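# Move the paper bag onto the marked square

## Task

Lift the empty paper bag well above the table, carry it over, and set it down so that all of it sits on the marked square. It must end up upright, open and not crushed, standing at its full height, with its rim pushed inward hardly more than it was at the start. Letting the bag drop counts as failure.

## Robot and tools

Robot: two arms, left_arm and right_arm, each ending in a five-finger hand. The right arm has a right hand; the left arm has a mirrored left hand. Base positions in the scene frame: left_arm at (-0.035, +0.332, 0) m, right_arm at (+0.015, -0.262, 0) m, both facing almost straight along +x. A two-camera stand sits behind the arms. A loose object may occasionally get a small shove from outside.

Frames. Scene frame: origin at table-top height, halfway between the nominal bases; +z up, +x outward over the table, +y toward the left arm (these names do not match image left/right). Fixed cameras and the table use the scene frame. Each arm reports its hand pose (end_effector_position in metres, end_effector_quat_wxyz) in its own base frame; these readings can be off by a few cm. Motion offsets are expressed in the axes of that arm's current Hand target.

Hand point: a spot about 0.05 m in front of the palm, 0.15 m from the wrist flange. Its +z runs along the straightened fingers, +y comes out of the palm, +x crosses the palm away from the thumb on the right hand (toward the thumb on the left hand). Straight fingertips extend 0.06-0.07 m past the point along +z and lie 0.06 m behind it along -y. A wrist bracket on the little-finger side reaches 0.10 m across and can strike things.

The row (used by execute_actions and move): exactly 28 numbers, each between -1 and 1, always covering both arms in this order: left_arm dx, dy, dz, rx, ry, rz; left hand little, ring, middle, index, thumb_bend, thumb_turn, force_limit, speed; then the same fourteen for the right arm and right hand. The six pose numbers per arm are offsets, not poses: they shift the target relative to that arm's Hand target as it stood when the action or move began, along the Hand target's own axes. A value of 1.0 equals 0.6 m or 180 degrees; rx, ry, rz form one rotation vector. Sending six zeros re-requests the current Hand target. The hand numbers are absolute motor targets: for the fingers and thumb_bend, +1 is straight and -1 is curled; for thumb_turn, +1 is beside the palm and -1 is across in front of it. force_limit maps -1 to about 0 N and +1 to 10 N at the fingertip (15 N for the two thumb motors). speed goes from nearly zero at -1 up to full at +0.48 and stays full above that. A hand has no 'no change' value: to keep it as is, resend the last eight numbers you actually sent for it (before any were sent, use hand_measured plus hand_force_limit and hand_speed).

execute_actions(actions, cameras): actions is a list of actions; each action is up to 15 rows, one per 1/30 s step, and a short action repeats its final row to fill 15 steps. Every row within an action is measured from the same start pose, not chained. Each new action starts from the Hand target as it is then, so repeating an offset keeps moving. cameras: list of names, ["all"], [] for none; an empty actions list returns all images by default.

move(target, speed, blend, blocking, cameras): drives each hand point in a straight line to one row or through a list of up to 15 rows, all offsets counted from the starting Hand targets. speed is path top speed in m/s (0.002 to 4.3, default 0.25; rotation up to twice that in rad/s), one value or one per target. blend in m rounds corners between listed targets; 0 stops at each. Paths last at least 0.5 s and at most 10 s. It does not avoid obstacles or the other arm. Fast motions lag, stray and hit harder. Avoid paths passing near an arm's own base. The result adds a move: line (done, off_target, moving, held, fault, plus limits such as paced or held).

wait(seconds 0 to 10) lets time pass holding commands. stop brakes a running move. zoom_image(camera, region [x0, y0, x1, y1] in pixels, at most 504 by 504) enlarges part of the latest image. show_instructions shows reference pages. finished_scene(scene) ends the current scene, given its number; it is final.

Cameras: cam_high, cam_low, cam_left_wrist, cam_right_wrist, each 672x504.

Results: per arm, hand pose, Hand target (the last commanded pose after clipping; next offsets start here), joint positions, velocities and torques, and per hand six-value lists in motor order: hand_measured (positions on the command scale), hand_stopped_by (moving, target, force, stalled, fault), hand_load_n (fingertip load, positive when pushed open; near 0 means the grip is lost), hand_force_limit and hand_speed. A MOTOR HOT line warns of heat; at 100 °C an arm goes limp for 30-60 s or more.

Behaviour to expect: the controller limits each step's orientation change to 40 degrees from the measured one. Friction and weight leave the hand 1-3 cm (up to 5) short, usually low; send the remaining distance as an extra offset. Small turns can shift the hand point noticeably. An arm blocked by something keeps pushing until commanded back past its hand point.

Gripping: with the thumb turned in front, the hand closes around items 0.035-0.065 m thick, or a handle down to 0.025 m. For a soft grip close with speed at -0.94 or lower. To tighten, raise force_limit and send a more-closed target than hand_measured; to loosen, send a more-open one.

Avoid: dropping or releasing the bag while it moves, crushing its walls or rim, letting anything leave the table, fast impacts with the table, arms or hands touching each other (never close one hand on the other's fingers), long stretched holds that heat motors.

Each tool is called after "Request:" by a JSON object that holds its "method" and its "body", one argument or row to a line.

Reference images:

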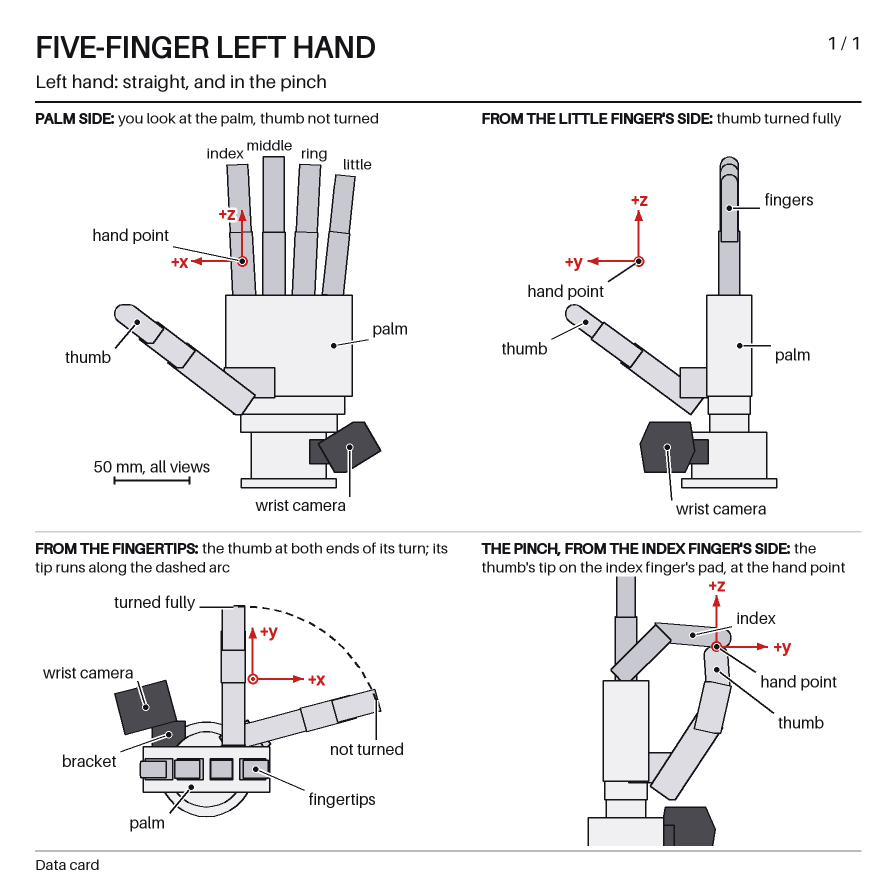

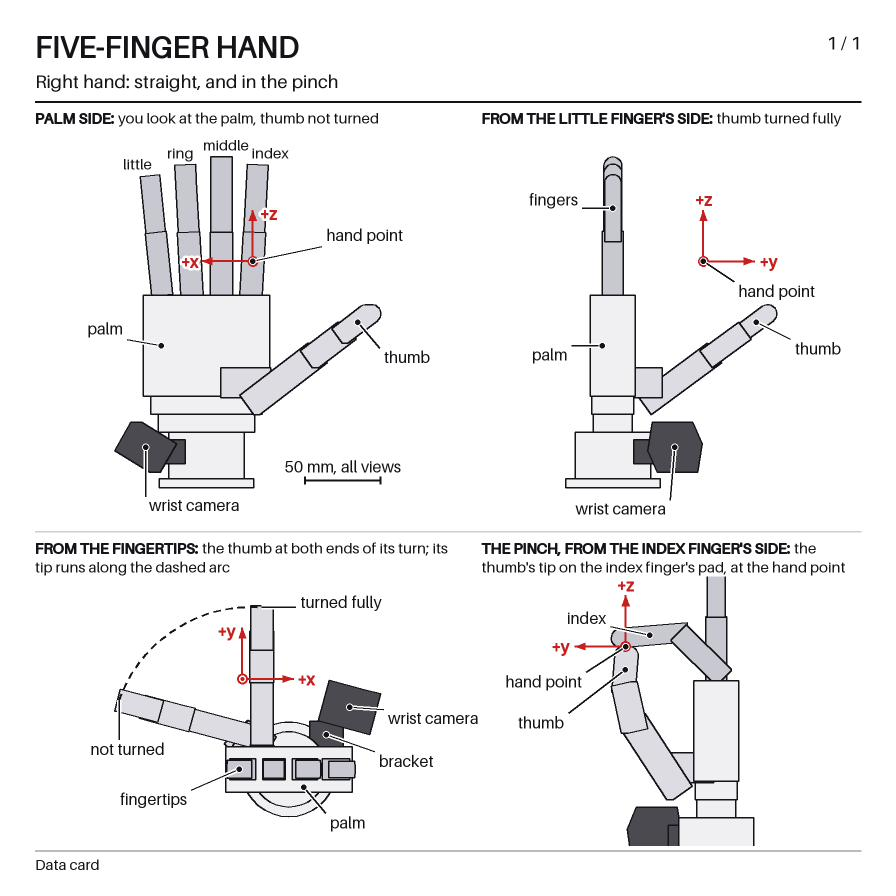

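## Session

Request:
{"method": "execute_actions", "body": {
  "actions": []
}}

Scene clock: 0.00 s.
left_arm: end_effector_position=(+0.1665, +0.0659, +0.1987) hand_measured=(+1.000, +1.000, +1.000, +1.000, +1.000, +1.000) hand_load_n=(+0.0, +0.0, +0.0, +0.0, +0.0, +0.0) hand_stopped_by=(target, target, target, target, target, target) hand_force_limit=0.00 hand_speed=-0.80 end_effector_quat_wxyz=(+0.042, -0.493, +0.869, -0.020) | right_arm: end_effector_position=(+0.1743, +0.1029, +0.1476) hand_measured=(+1.000, +1.000, +1.000, +1.000, +1.000, +1.000) hand_load_n=(+0.0, +0.0, +0.0, +0.0, +0.0, +0.0) hand_stopped_by=(target, target, target, target, target, target) hand_force_limit=0.00 hand_speed=-0.80 end_effector_quat_wxyz=(+0.180, -0.154, +0.969, +0.064)
Joint positions: left_arm=[0.274 0.887 0.9 -1.492 0.019 0.813] | right_arm=[0.029 0.393 0.507 -1.339 -0.171 1.315]
Joint velocities: within noise
Joint torques (N m): no reading
Heat: left arm: hottest waist 35 °C; right arm: hottest waist 32 °C.
Hand target: left_arm +0.1754, +0.0680, +0.2092; +0.061, -0.490, +0.869, -0.026 | right_arm +0.1808, +0.1035, +0.1612; +0.195, -0.153, +0.967, +0.064

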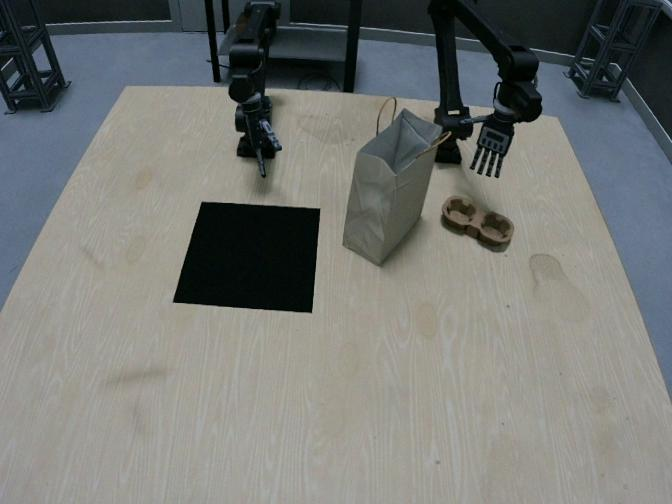

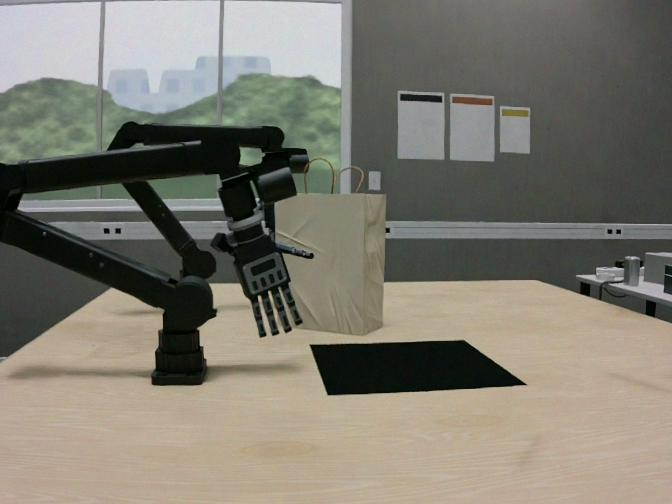

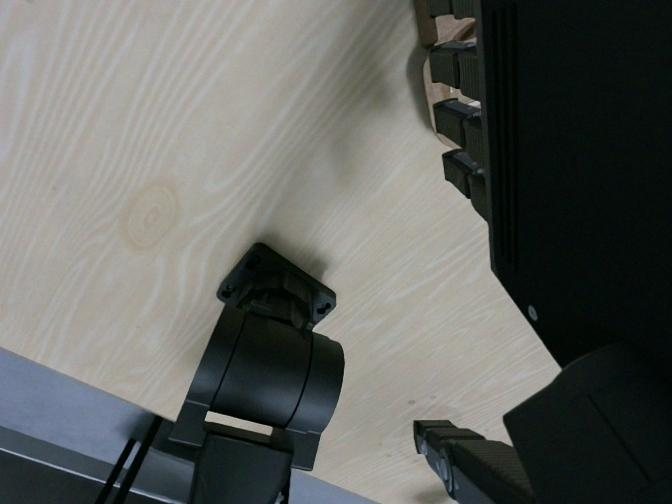

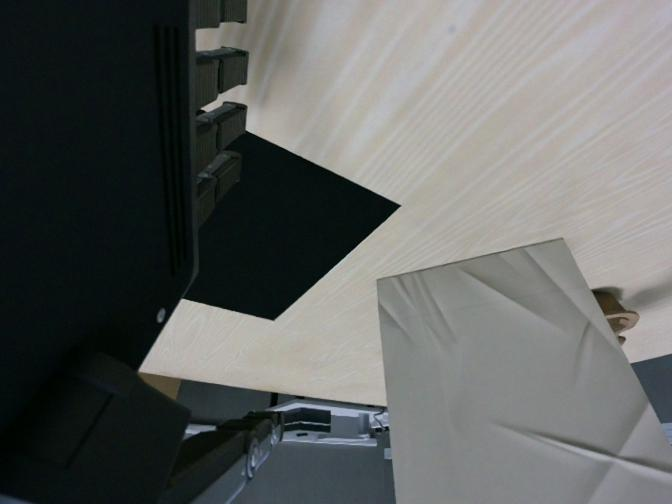

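Request:
{"method": "zoom_image", "body": {
  "camera": "cam_high",
  "region": [170, 60, 560, 330]
}}

Request:
{"method": "zoom_image", "body": {
  "camera": "cam_low",
  "region": [130, 110, 560, 410]
}}

Scaled by 1.292 from the camera's 672x504 image, which has a finer 960x720 frame.

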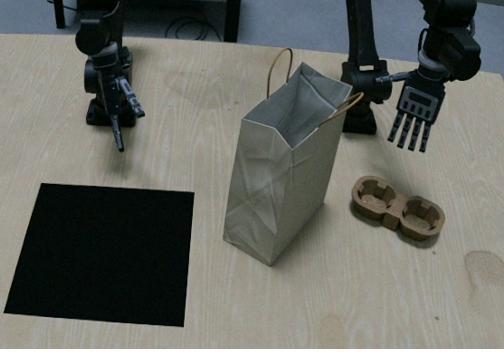

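Scaled by 1.172 from the camera's 672x504 image, which has a finer 960x720 frame.

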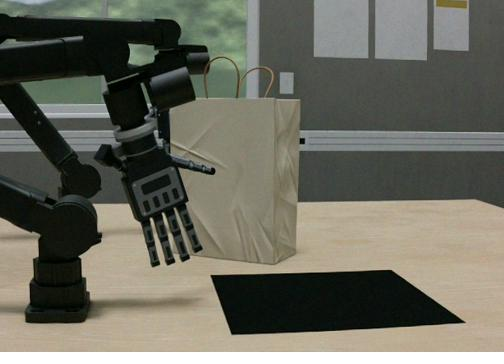

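Request:
{"method": "zoom_image", "body": {
  "camera": "cam_high",
  "region": [330, 85, 470, 190]
}}

Request:
{"method": "zoom_image", "body": {
  "camera": "cam_low",
  "region": [250, 140, 410, 260]
}}

Request:
{"method": "zoom_image", "body": {
  "camera": "cam_right_wrist",
  "region": [330, 200, 672, 504]
}}

Scaled by 3.600 from the camera's 672x504 image, which has a finer 960x720 frame.

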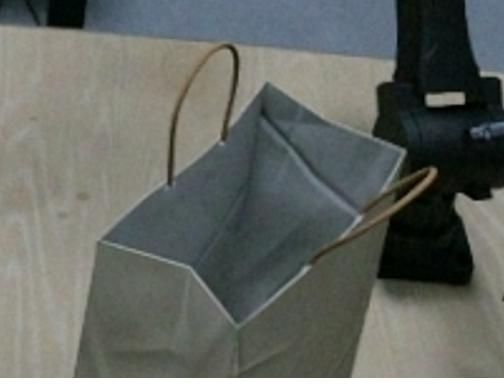

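Scaled by 3.150 from the camera's 672x504 image, which has a finer 960x720 frame.

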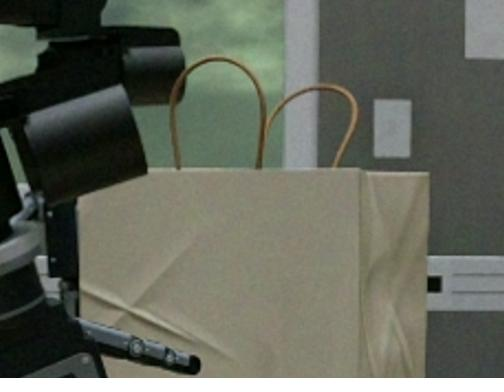

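Scaled by 1.474 from the camera's 672x504 image, which has a finer 960x720 frame.

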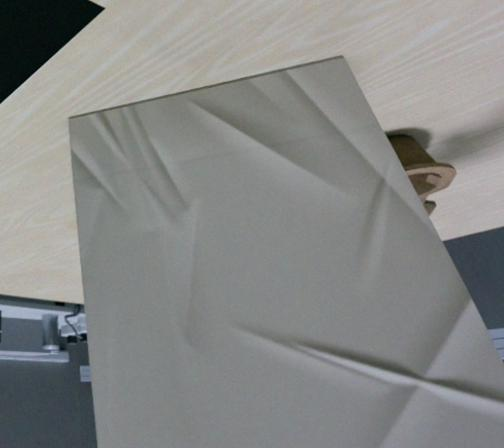

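Request:
{"method": "move", "body": {
  "target": [-0.0282,-0.0368,-0.3467,-0.0466,-0.0066,-0.5056,1,1,1,1,0.2,-1,-0.4,0, -0.2825,0.0745,-0.3462,-0.0276,0.1317,-0.2301,1,1,1,1,0.2,-1,-0.4,0],
  "speed": 0.3,
  "cameras": ["all"]
}}

Scene clock: 164.10 s.
left_arm: end_effector_position=(+0.1747, +0.0668, +0.3968) hand_measured=(+1.000, +1.000, +1.000, +1.000, +0.200, -1.000) hand_load_n=(+0.0, +0.0, +0.0, +0.0, +0.0, +0.0) hand_stopped_by=(target, target, target, target, target, target) hand_force_limit=-0.40 hand_speed=0.00 end_effector_quat_wxyz=(-0.193, +0.928, -0.273, +0.164) | right_arm: end_effector_position=(+0.2390, +0.1512, +0.4019) hand_measured=(+1.000, +1.000, +1.000, +1.000, +0.200, -1.000) hand_load_n=(+0.0, +0.0, +0.0, +0.0, +0.0, +0.0) hand_stopped_by=(target, target, target, target, target, target) hand_force_limit=-0.40 hand_speed=0.00 end_effector_quat_wxyz=(+0.187, -0.480, +0.857, -0.006)
Joint positions: left_arm=[0.685 0.71 1.332 -1.684 0.051 -0.327] | right_arm=[0.281 0.94 1.421 -1.681 -0.073 0.845]
Joint torques (N m): left_arm=[0.67 1.2 10.61 0.77 -0.02 -0.1] | right_arm=[-0.62 -1.61 13.89 0.34 0.01 -0.1]
Heat: left arm: hottest waist 34 °C; right arm: hottest elbow 42 °C.
Hand target: left_arm +0.1754, +0.0681, +0.4191; +0.000, +0.966, -0.259, +0.000 | right_arm +0.2412, +0.1534, +0.4215; +0.000, -0.500, +0.866, +0.001
Off the commanded pose: left_arm 0.022 m, 29 deg | right_arm 0.020 m, 22 deg.
joint sent to its limit (left arm) — joint 4 (wrist pitch), lower limit. The joint targets are off in position and orientation.
joint sent to its limit (right arm) — joint 4 (wrist pitch), lower limit. The joint targets are off in position and orientation.
move: off_target (left_arm, right_arm)

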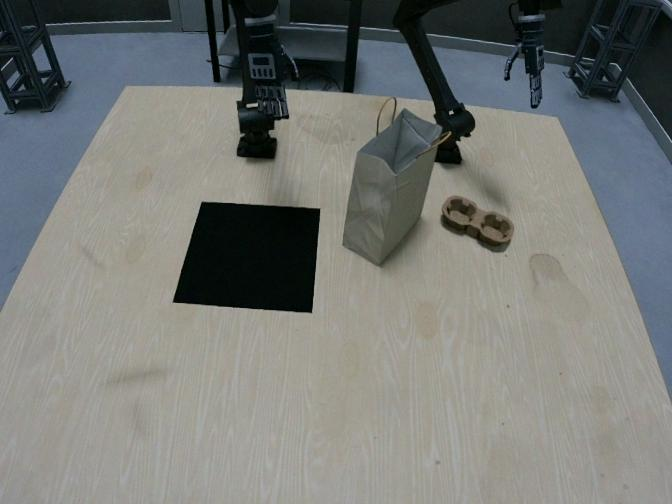

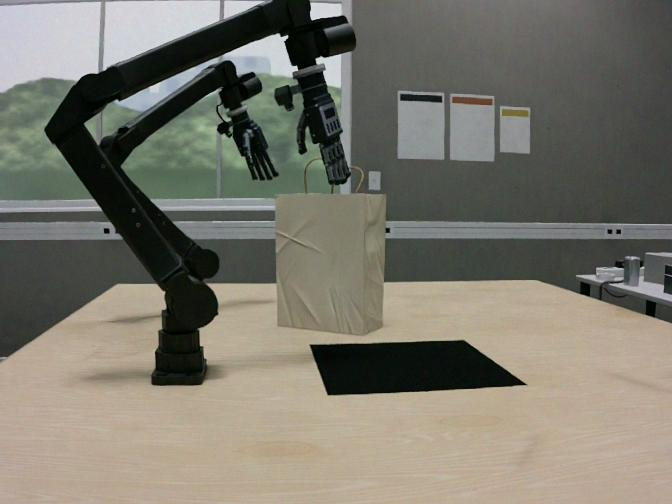

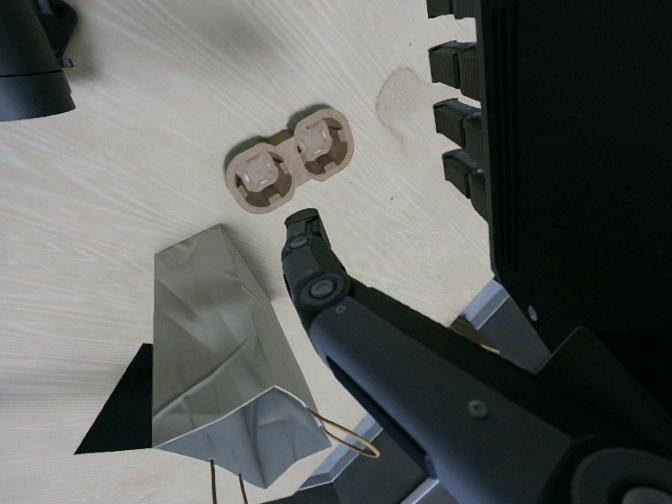

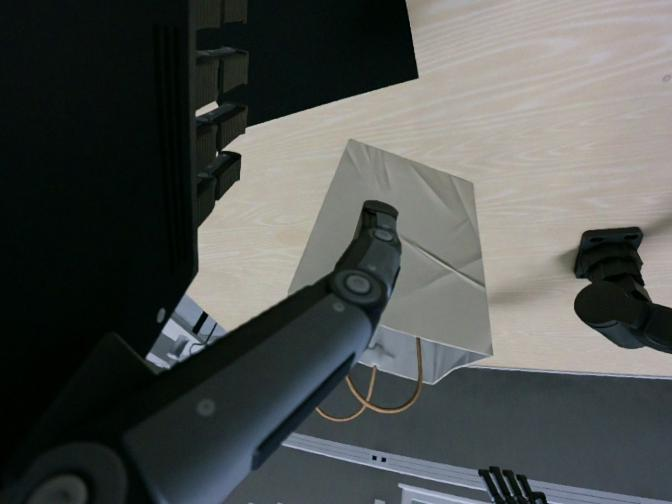

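Request:
{"method": "move", "body": {
  "target": [
    [0.105,0.154,0.016,0.035,0.035,0.248,1,1,1,1,0.2,-1,-0.4,0, -0.1612,-0.1837,0.0192,0,-0.0556,0,1,1,1,1,0.2,-1,-0.4,0],
    [0.2107,0.3085,0.0318,0.0697,0.0697,0.4964,1,1,1,1,0.2,-1,-0.4,0, -0.436,-0.1165,0.0692,0,-0.0556,0,1,1,1,1,0.2,-1,-0.4,0]
  ],
  "speed": 0.25,
  "blend": 0.03,
  "cameras": ["all"]
}}

Scene clock: 284.53 s.
left_arm: end_effector_position=(+0.1887, -0.1527, +0.3783) hand_measured=(+1.000, +1.000, +1.000, +1.000, +0.200, -1.000) hand_load_n=(+0.0, +0.0, +0.0, +0.0, +0.0, +0.0) hand_stopped_by=(target, target, target, target, target, target) hand_force_limit=-0.40 hand_speed=0.00 end_effector_quat_wxyz=(+0.077, -0.502, +0.848, -0.154) | right_arm: end_effector_position=(+0.4247, +0.3360, +0.3672) hand_measured=(+1.000, +1.000, +1.000, +1.000, +0.200, -1.000) hand_load_n=(+0.0, +0.0, +0.0, +0.0, +0.0, +0.0) hand_stopped_by=(target, target, target, target, target, target) hand_force_limit=-0.40 hand_speed=0.00 end_effector_quat_wxyz=(+0.106, -0.498, +0.859, +0.049)
Joint positions: left_arm=[-0.531 0.966 1.426 -1.684 0.014 -0.033] | right_arm=[0.509 1.655 1.976 -1.681 -0.101 1.04]
Joint torques (N m): left_arm=[-1.38 -2.02 11.36 0.54 -0.26 0.1] | right_arm=[-1.03 -11.22 14.23 0.02 -0.05 0.29]
Heat: left arm: hottest elbow 37 °C; right arm: hottest elbow 45 °C.
Hand target: left_arm +0.1922, -0.1555, +0.4001; +0.069, -0.495, +0.858, -0.121 | right_arm +0.4324, +0.3451, +0.3799; +0.075, -0.498, +0.863, +0.044
Off the commanded pose: left_arm 0.022 m, 4 deg | right_arm 0.017 m, 4 deg.
joint sent to its limit (left arm) — joint 4 (wrist pitch), lower limit. The joint targets are off in position and orientation.
joint sent to its limit (right arm) — joint 4 (wrist pitch), lower limit. The joint targets are off in position and orientation.
move: off_target (left_arm, right_arm)

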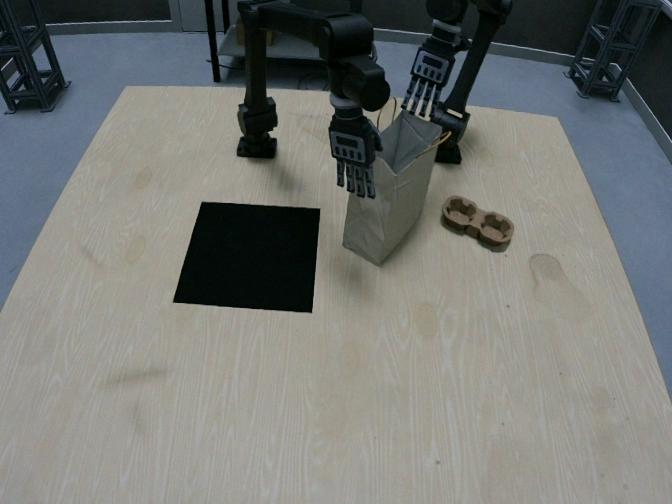

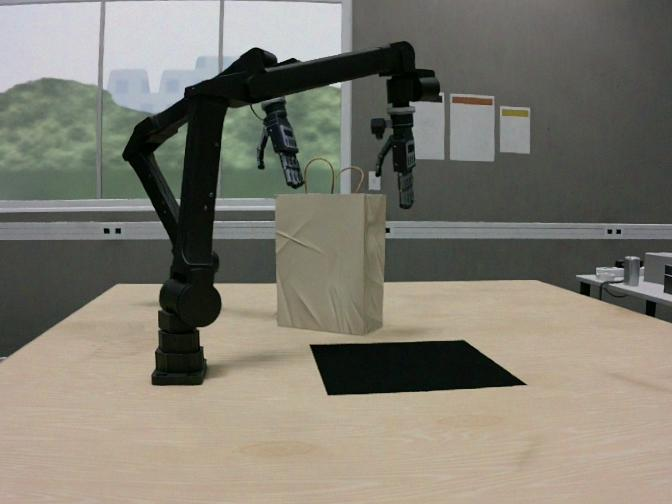

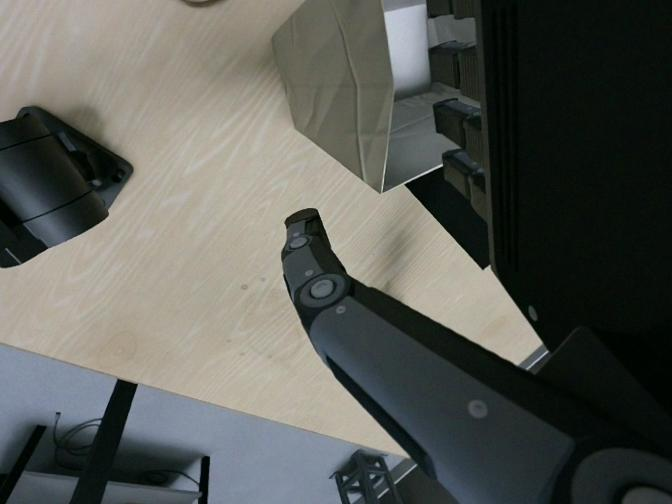

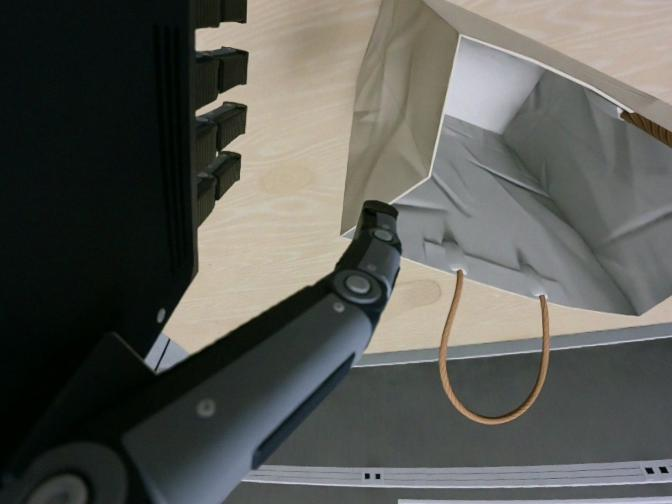

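Request:
{"method": "zoom_image", "body": {
  "camera": "cam_high",
  "region": [310, 60, 500, 280]
}}

Request:
{"method": "zoom_image", "body": {
  "camera": "cam_right_wrist",
  "region": [180, 0, 672, 460]
}}

Request:
{"method": "zoom_image", "body": {
  "camera": "cam_left_wrist",
  "region": [220, 0, 504, 260]
}}

Request:
{"method": "zoom_image", "body": {
  "camera": "cam_low",
  "region": [200, 60, 460, 350]
}}

Scaled by 2.291 from the camera's 672x504 image, which has a finer 960x720 frame.

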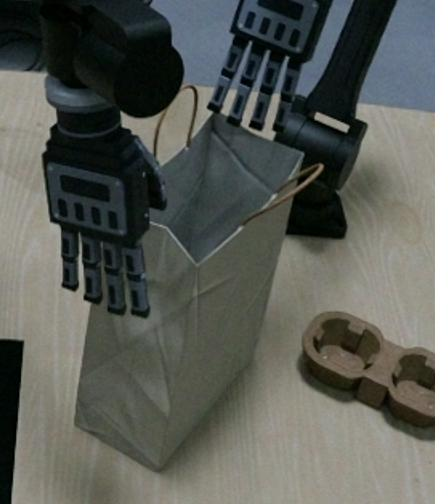

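Scaled by 1.024 from the camera's 672x504 image, which has a finer 960x720 frame.

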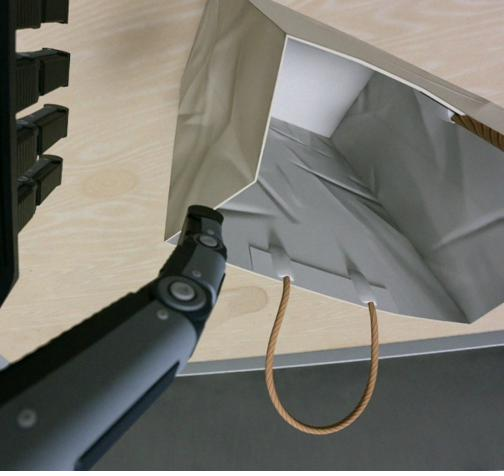

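Scaled by 1.775 from the camera's 672x504 image, which has a finer 960x720 frame.

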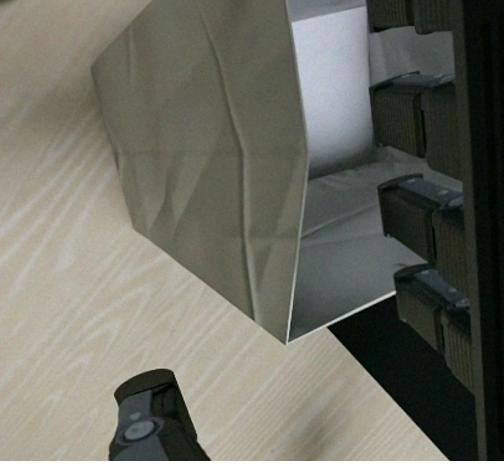

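Scaled by 1.738 from the camera's 672x504 image, which has a finer 960x720 frame.

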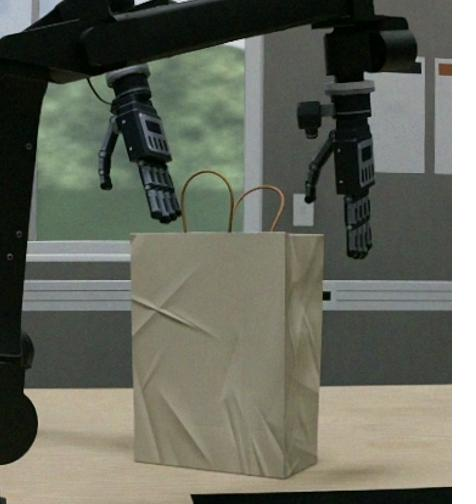

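Request:
{"method": "move", "body": {
  "target": [0,-0.04,0.0115,0,0,0,1,1,1,1,0.2,-1,-0.4,0, 0,0.075,0,0.0048,0,0.0274,1,1,1,1,0.2,-1,-0.4,0],
  "speed": 0.15,
  "cameras": ["all"]
}}

Request:
{"method": "zoom_image", "body": {
  "camera": "cam_high",
  "region": [310, 60, 500, 280]
}}

Request:
{"method": "zoom_image", "body": {
  "camera": "cam_low",
  "region": [200, 60, 460, 350]
}}

Scene clock: 378.70 s.
left_arm: end_effector_position=(+0.2102, -0.1646, +0.3780) hand_measured=(+1.000, +1.000, +1.000, +1.000, +0.200, -1.000) hand_load_n=(+0.0, +0.0, +0.5, +0.0, +0.0, +0.0) hand_stopped_by=(target, target, target, target, target, target) hand_force_limit=-0.40 hand_speed=0.00 end_effector_quat_wxyz=(+0.071, -0.504, +0.850, -0.140) | right_arm: end_effector_position=(+0.3992, +0.3673, +0.3722) hand_measured=(+1.000, +1.000, +1.000, +1.000, +0.200, -1.000) hand_load_n=(+0.0, +0.0, +0.0, +0.0, +0.0, -0.5) hand_stopped_by=(target, target, target, target, target, target) hand_force_limit=-0.40 hand_speed=0.00 end_effector_quat_wxyz=(+0.104, -0.463, +0.879, +0.047)
Joint positions: left_arm=[-0.531 1.045 1.474 -1.684 0.011 -0.033] | right_arm=[0.595 1.628 1.955 -1.681 -0.07 1.204]
Joint torques (N m): left_arm=[-1.38 -3.49 11.43 0.49 -0.27 0.09] | right_arm=[-1.26 -13.57 9.39 0.03 -0.01 0.28]
Heat: left arm: hottest elbow 36 °C; right arm: hottest elbow 47 °C.
Hand target: left_arm +0.2139, -0.1680, +0.4001; +0.069, -0.495, +0.858, -0.121 | right_arm +0.3934, +0.3675, +0.3799; +0.077, -0.460, +0.884, +0.041
Off the commanded pose: left_arm 0.023 m, 3 deg | right_arm 0.010 m, 3 deg.
joint sent to its limit (left arm) — joint 4 (wrist pitch), lower limit. The joint targets are off in position and orientation.
joint sent to its limit (right arm) — joint 4 (wrist pitch), lower limit. The joint targets are off in position and orientation.
move: off_target (left_arm, right_arm)

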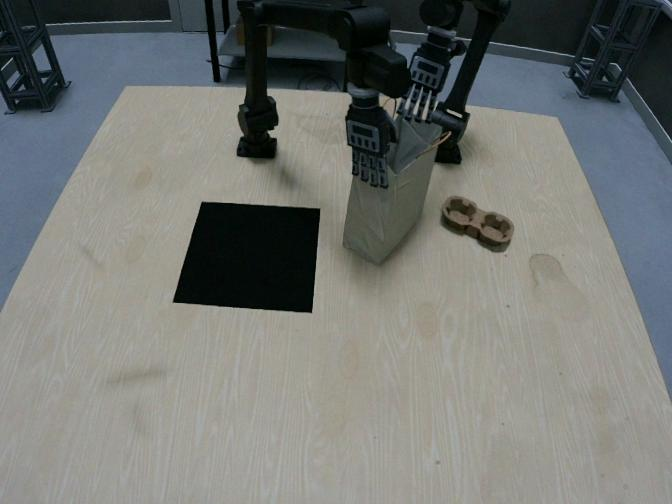

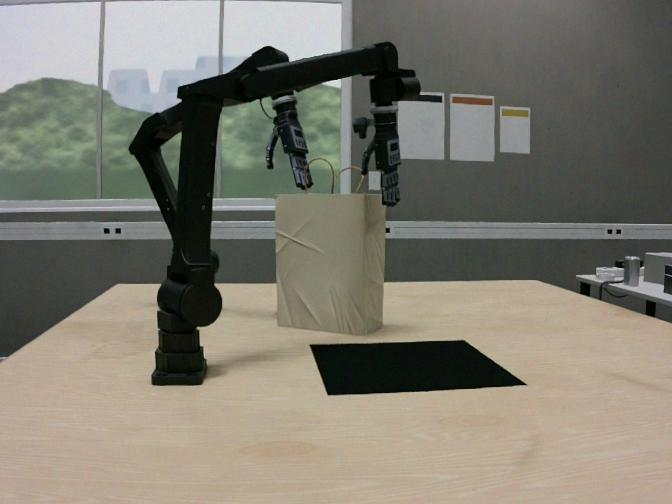

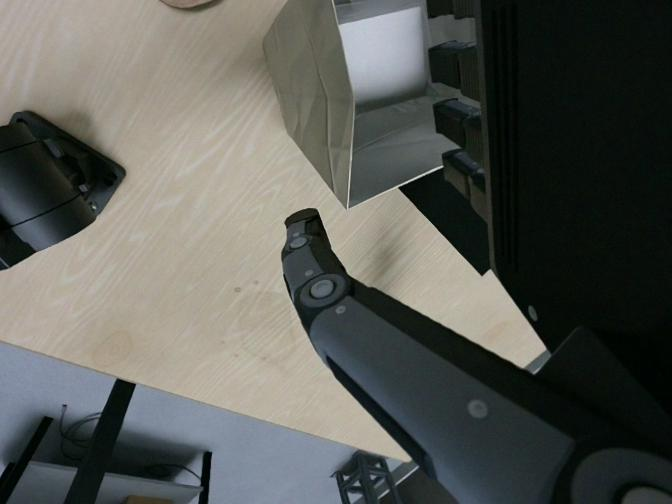

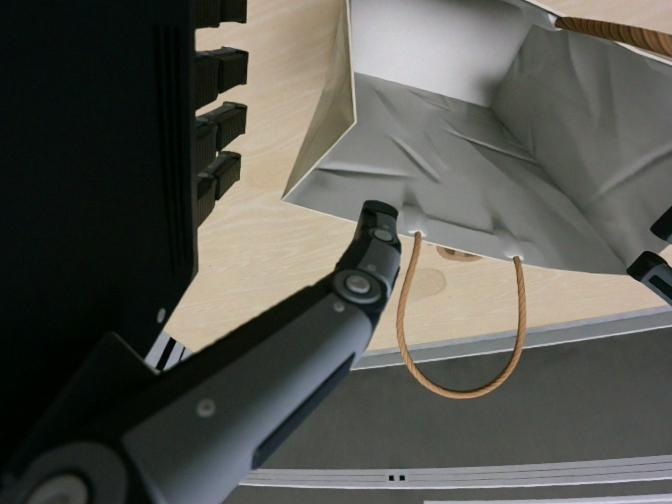

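Scaled by 2.291 from the camera's 672x504 image, which has a finer 960x720 frame.

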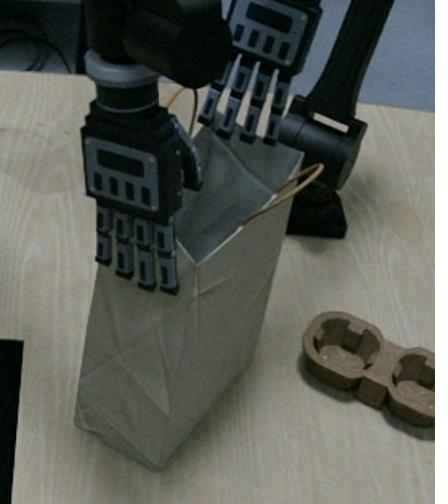

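Scaled by 1.738 from the camera's 672x504 image, which has a finer 960x720 frame.

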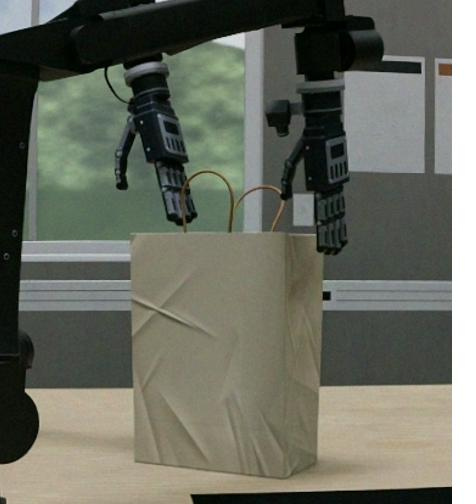

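Request:
{"method": "move", "body": {
  "target": [
    [-0.0963,0.123,-0.0528,0,0,0,1,1,1,1,0.2,-1,-0.4,0, 0.025,0.02,0,0,0,0,1,1,1,1,0.5,-1,-0.4,0],
    [-0.2632,0.086,-0.0425,-0.0083,-0.0091,-0.5,1,1,1,1,0.2,-1,-0.4,0, 0.025,0.02,0,0,0,0,1,1,1,1,0.5,-1,-0.4,0],
    [-0.1662,-0.1097,0.0312,-0.0083,-0.0091,-0.5,1,1,1,1,0.2,-1,-0.4,0, 0.025,0.02,0,0,0,0,1,1,1,1,0.5,-1,-0.4,0]
  ],
  "speed": 0.25,
  "blend": 0.02,
  "cameras": ["all"]
}}

Request:
{"method": "zoom_image", "body": {
  "camera": "cam_high",
  "region": [310, 60, 500, 280]
}}

Request:
{"method": "zoom_image", "body": {
  "camera": "cam_low",
  "region": [200, 60, 460, 350]
}}

Scene clock: 495.90 s.
left_arm: end_effector_position=(+0.3181, -0.1111, +0.3733) hand_measured=(+1.000, +1.000, +1.000, +1.000, +0.200, -1.000) hand_load_n=(+0.0, +0.0, +0.0, +0.0, +0.0, +0.0) hand_stopped_by=(target, target, target, target, target, target) hand_force_limit=-0.40 hand_speed=0.00 end_effector_quat_wxyz=(+0.034, +0.958, -0.256, +0.122) | right_arm: end_effector_position=(+0.3805, +0.3621, +0.3696) hand_measured=(+1.000, +1.000, +1.000, +1.000, +0.500, -1.000) hand_load_n=(+0.0, +0.0, +0.0, +0.0, -0.5, +0.0) hand_stopped_by=(target, target, target, target, target, target) hand_force_limit=-0.40 hand_speed=0.00 end_effector_quat_wxyz=(+0.097, -0.464, +0.879, +0.045)
Joint positions: left_arm=[-0.067 1.083 1.426 -1.686 0.114 -1.129] | right_arm=[0.609 1.585 1.898 -1.681 -0.065 1.215]
Joint torques (N m): left_arm=[-1.38 -4.72 11.48 0.43 -0.17 -0.11] | right_arm=[-0.67 -12.92 9.55 0.01 0 0.28]
Heat: left arm: hottest elbow 39 °C; right arm: hottest elbow 40 °C.
Hand target: left_arm +0.3230, -0.1159, +0.4002; +0.031, +0.959, -0.257, +0.118 | right_arm +0.3751, +0.3623, +0.3774; +0.077, -0.460, +0.884, +0.041
Off the commanded pose: left_arm 0.028 m, 1 deg | right_arm 0.009 m, 2 deg.
joint sent to its limit (left arm) — joint 4 (wrist pitch), lower limit. The joint targets are off in position and orientation.
joint sent to its limit (right arm) — joint 4 (wrist pitch), lower limit. The joint targets are off in position, not in orientation.
move: off_target (left_arm)

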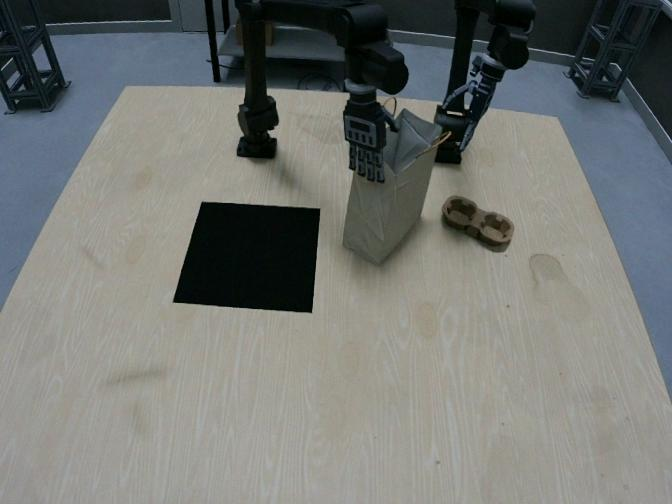

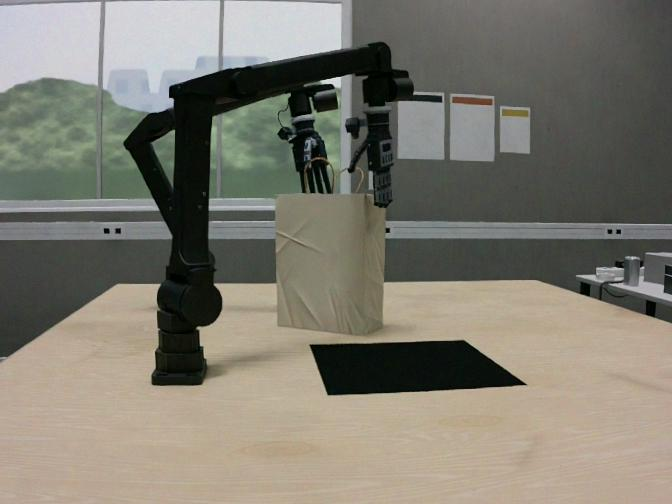

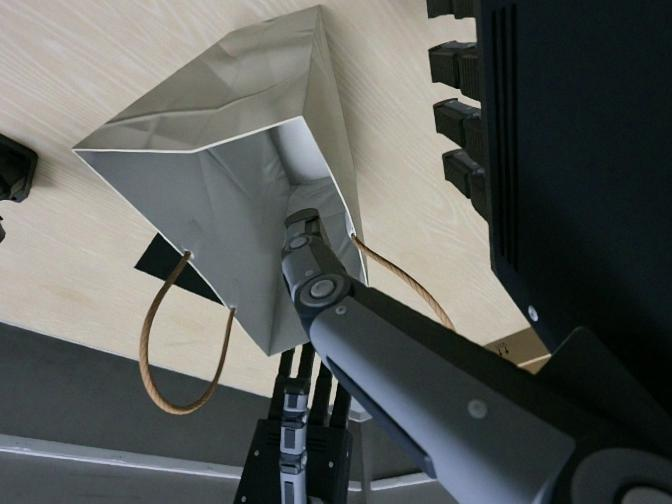

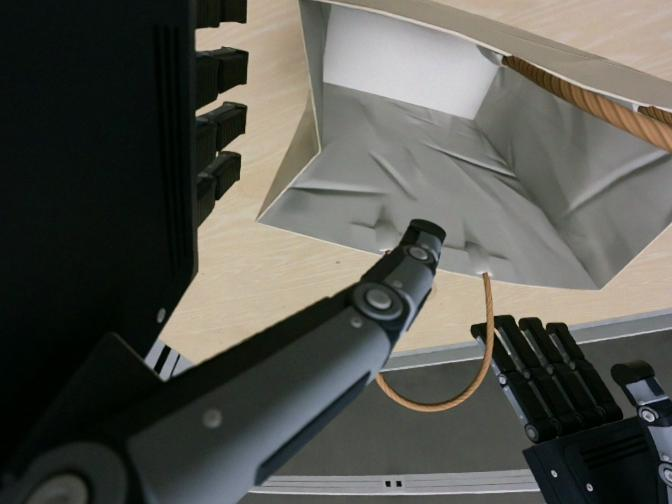

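Scaled by 2.291 from the camera's 672x504 image, which has a finer 960x720 frame.

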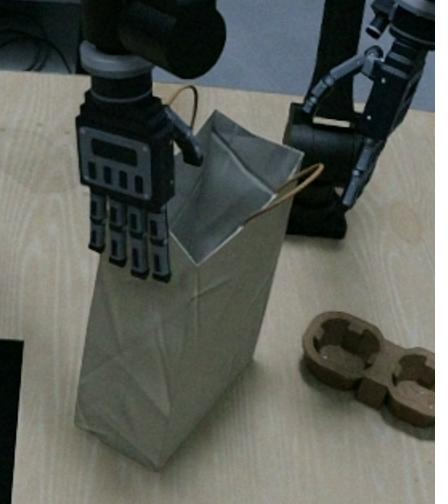

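Scaled by 1.738 from the camera's 672x504 image, which has a finer 960x720 frame.

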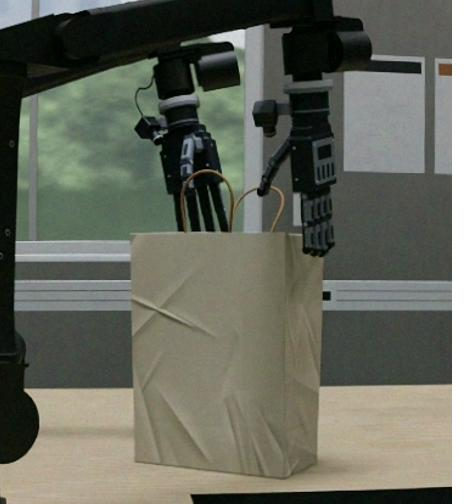

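Request:
{"method": "zoom_image", "body": {
  "camera": "cam_high",
  "region": [335, 80, 445, 200]
}}

Request:
{"method": "zoom_image", "body": {
  "camera": "cam_low",
  "region": [260, 110, 420, 230]
}}

Scaled by 4.200 from the camera's 672x504 image, which has a finer 960x720 frame.

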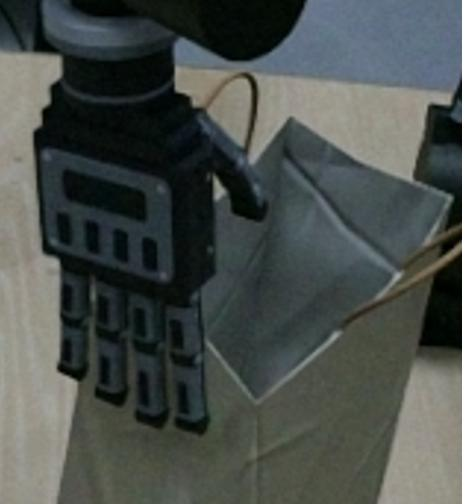

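Scaled by 3.150 from the camera's 672x504 image, which has a finer 960x720 frame.

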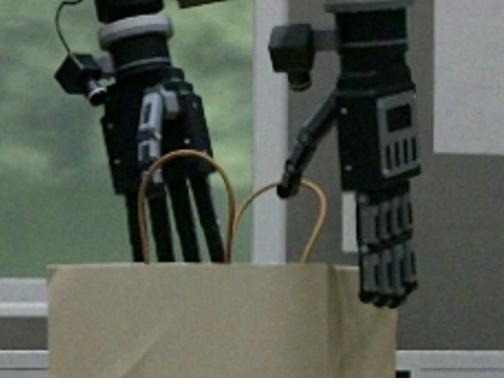

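Request:
{"method": "move", "body": {
  "target": [0,0.075,0,0,0,0,1,1,1,1,0.2,-1,-0.4,0, 0.0116,0,0.0657,0,0,0,1,1,1,1,0.5,-1,-0.4,0],
  "speed": 0.1,
  "cameras": ["all"]
}}

Request:
{"method": "zoom_image", "body": {
  "camera": "cam_high",
  "region": [335, 80, 495, 240]
}}

Request:
{"method": "zoom_image", "body": {
  "camera": "cam_low",
  "region": [260, 110, 420, 230]
}}

Scene clock: 558.43 s.
left_arm: end_effector_position=(+0.3013, -0.1515, +0.3824) hand_measured=(+1.000, +1.000, +1.000, +1.000, +0.200, -1.000) hand_load_n=(+0.0, +0.0, +0.0, +0.0, +0.0, +0.0) hand_stopped_by=(target, target, target, target, target, target) hand_force_limit=-0.40 hand_speed=0.00 end_effector_quat_wxyz=(+0.034, +0.957, -0.258, +0.131) | right_arm: end_effector_position=(+0.3752, +0.3570, +0.3319) hand_measured=(+1.000, +1.000, +1.000, +1.000, +0.500, -1.000) hand_load_n=(+0.5, +0.0, +0.0, +0.0, -0.5, +0.0) hand_stopped_by=(target, target, target, target, target, target) hand_force_limit=-0.40 hand_speed=0.00 end_effector_quat_wxyz=(+0.065, -0.464, +0.882, +0.038)
Joint positions: left_arm=[-0.22 1.051 1.426 -1.686 0.079 -1.275] | right_arm=[0.609 1.585 1.806 -1.653 -0.059 1.215]
Joint torques (N m): left_arm=[-1.38 -4.72 9.46 0.46 -0.19 -0.11] | right_arm=[-0.62 -12.4 9.65 0.83 0.01 0.25]
Heat: left arm: hottest elbow 39 °C; right arm: hottest elbow 41 °C.
Hand target: left_arm +0.3005, -0.1548, +0.4001; +0.031, +0.959, -0.257, +0.118 | right_arm +0.3751, +0.3624, +0.3373; +0.077, -0.460, +0.884, +0.041
Off the commanded pose: left_arm 0.018 m, 2 deg | right_arm 0.008 m, 2 deg.
joint sent to its limit (left arm) — joint 4 (wrist pitch), lower limit. The joint targets are off in position and orientation.
move: off_target (left_arm)

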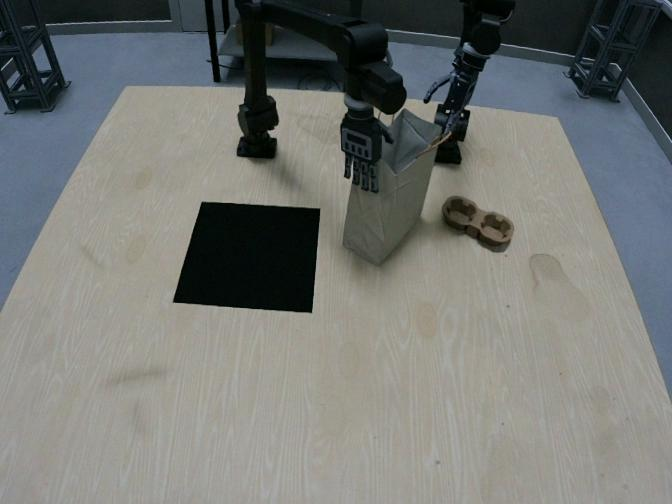

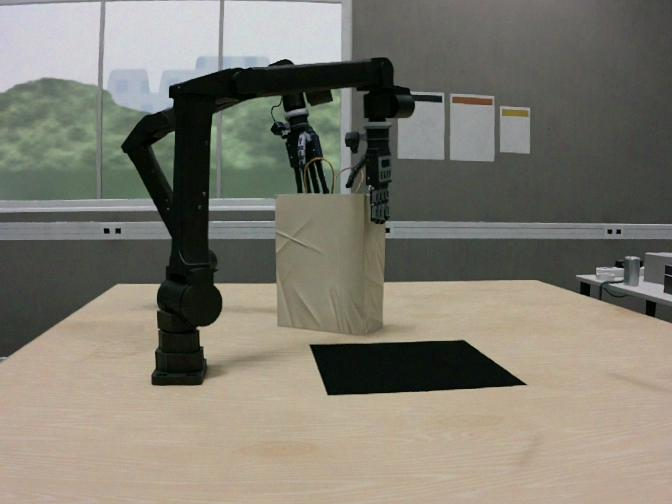

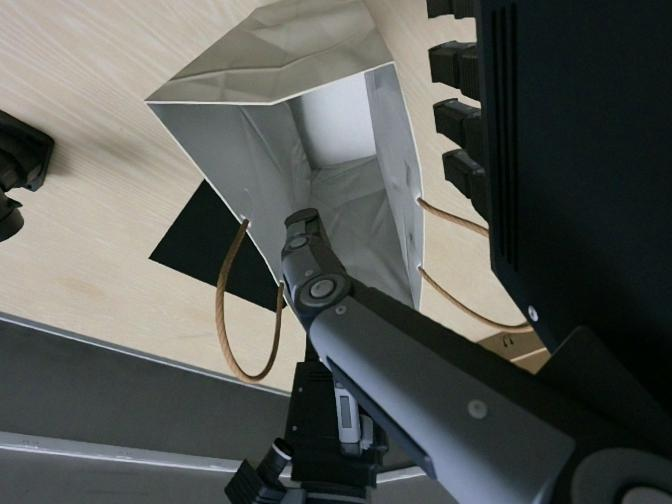

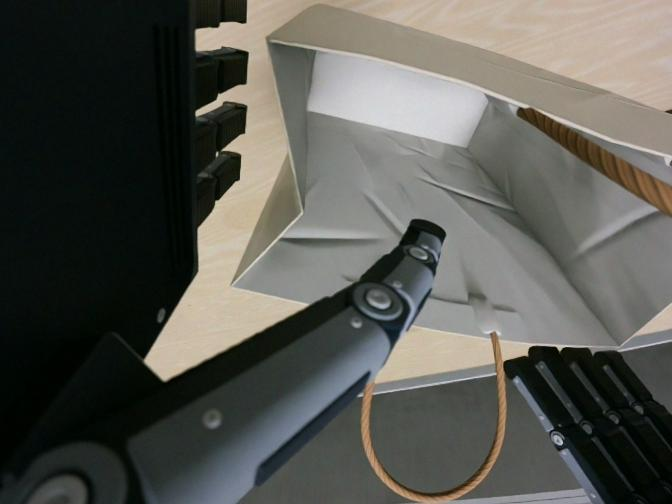

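Scaled by 3.150 from the camera's 672x504 image, which has a finer 960x720 frame.

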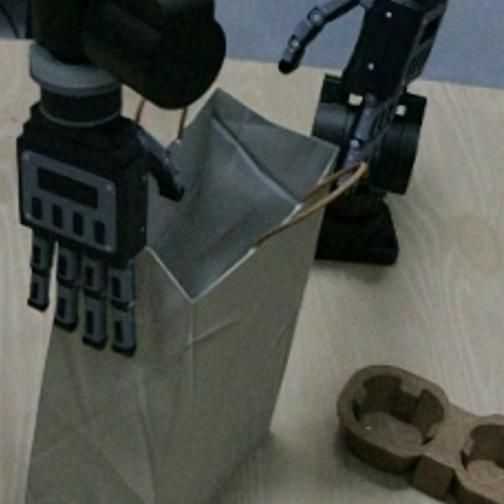

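Scaled by 3.150 from the camera's 672x504 image, which has a finer 960x720 frame.

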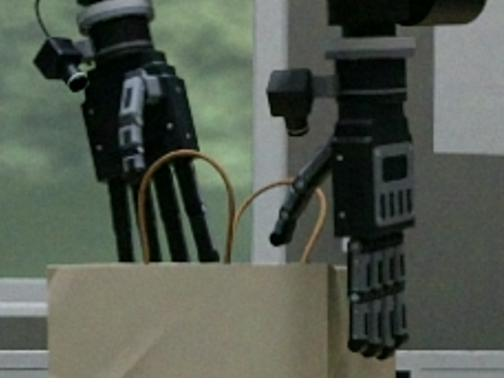

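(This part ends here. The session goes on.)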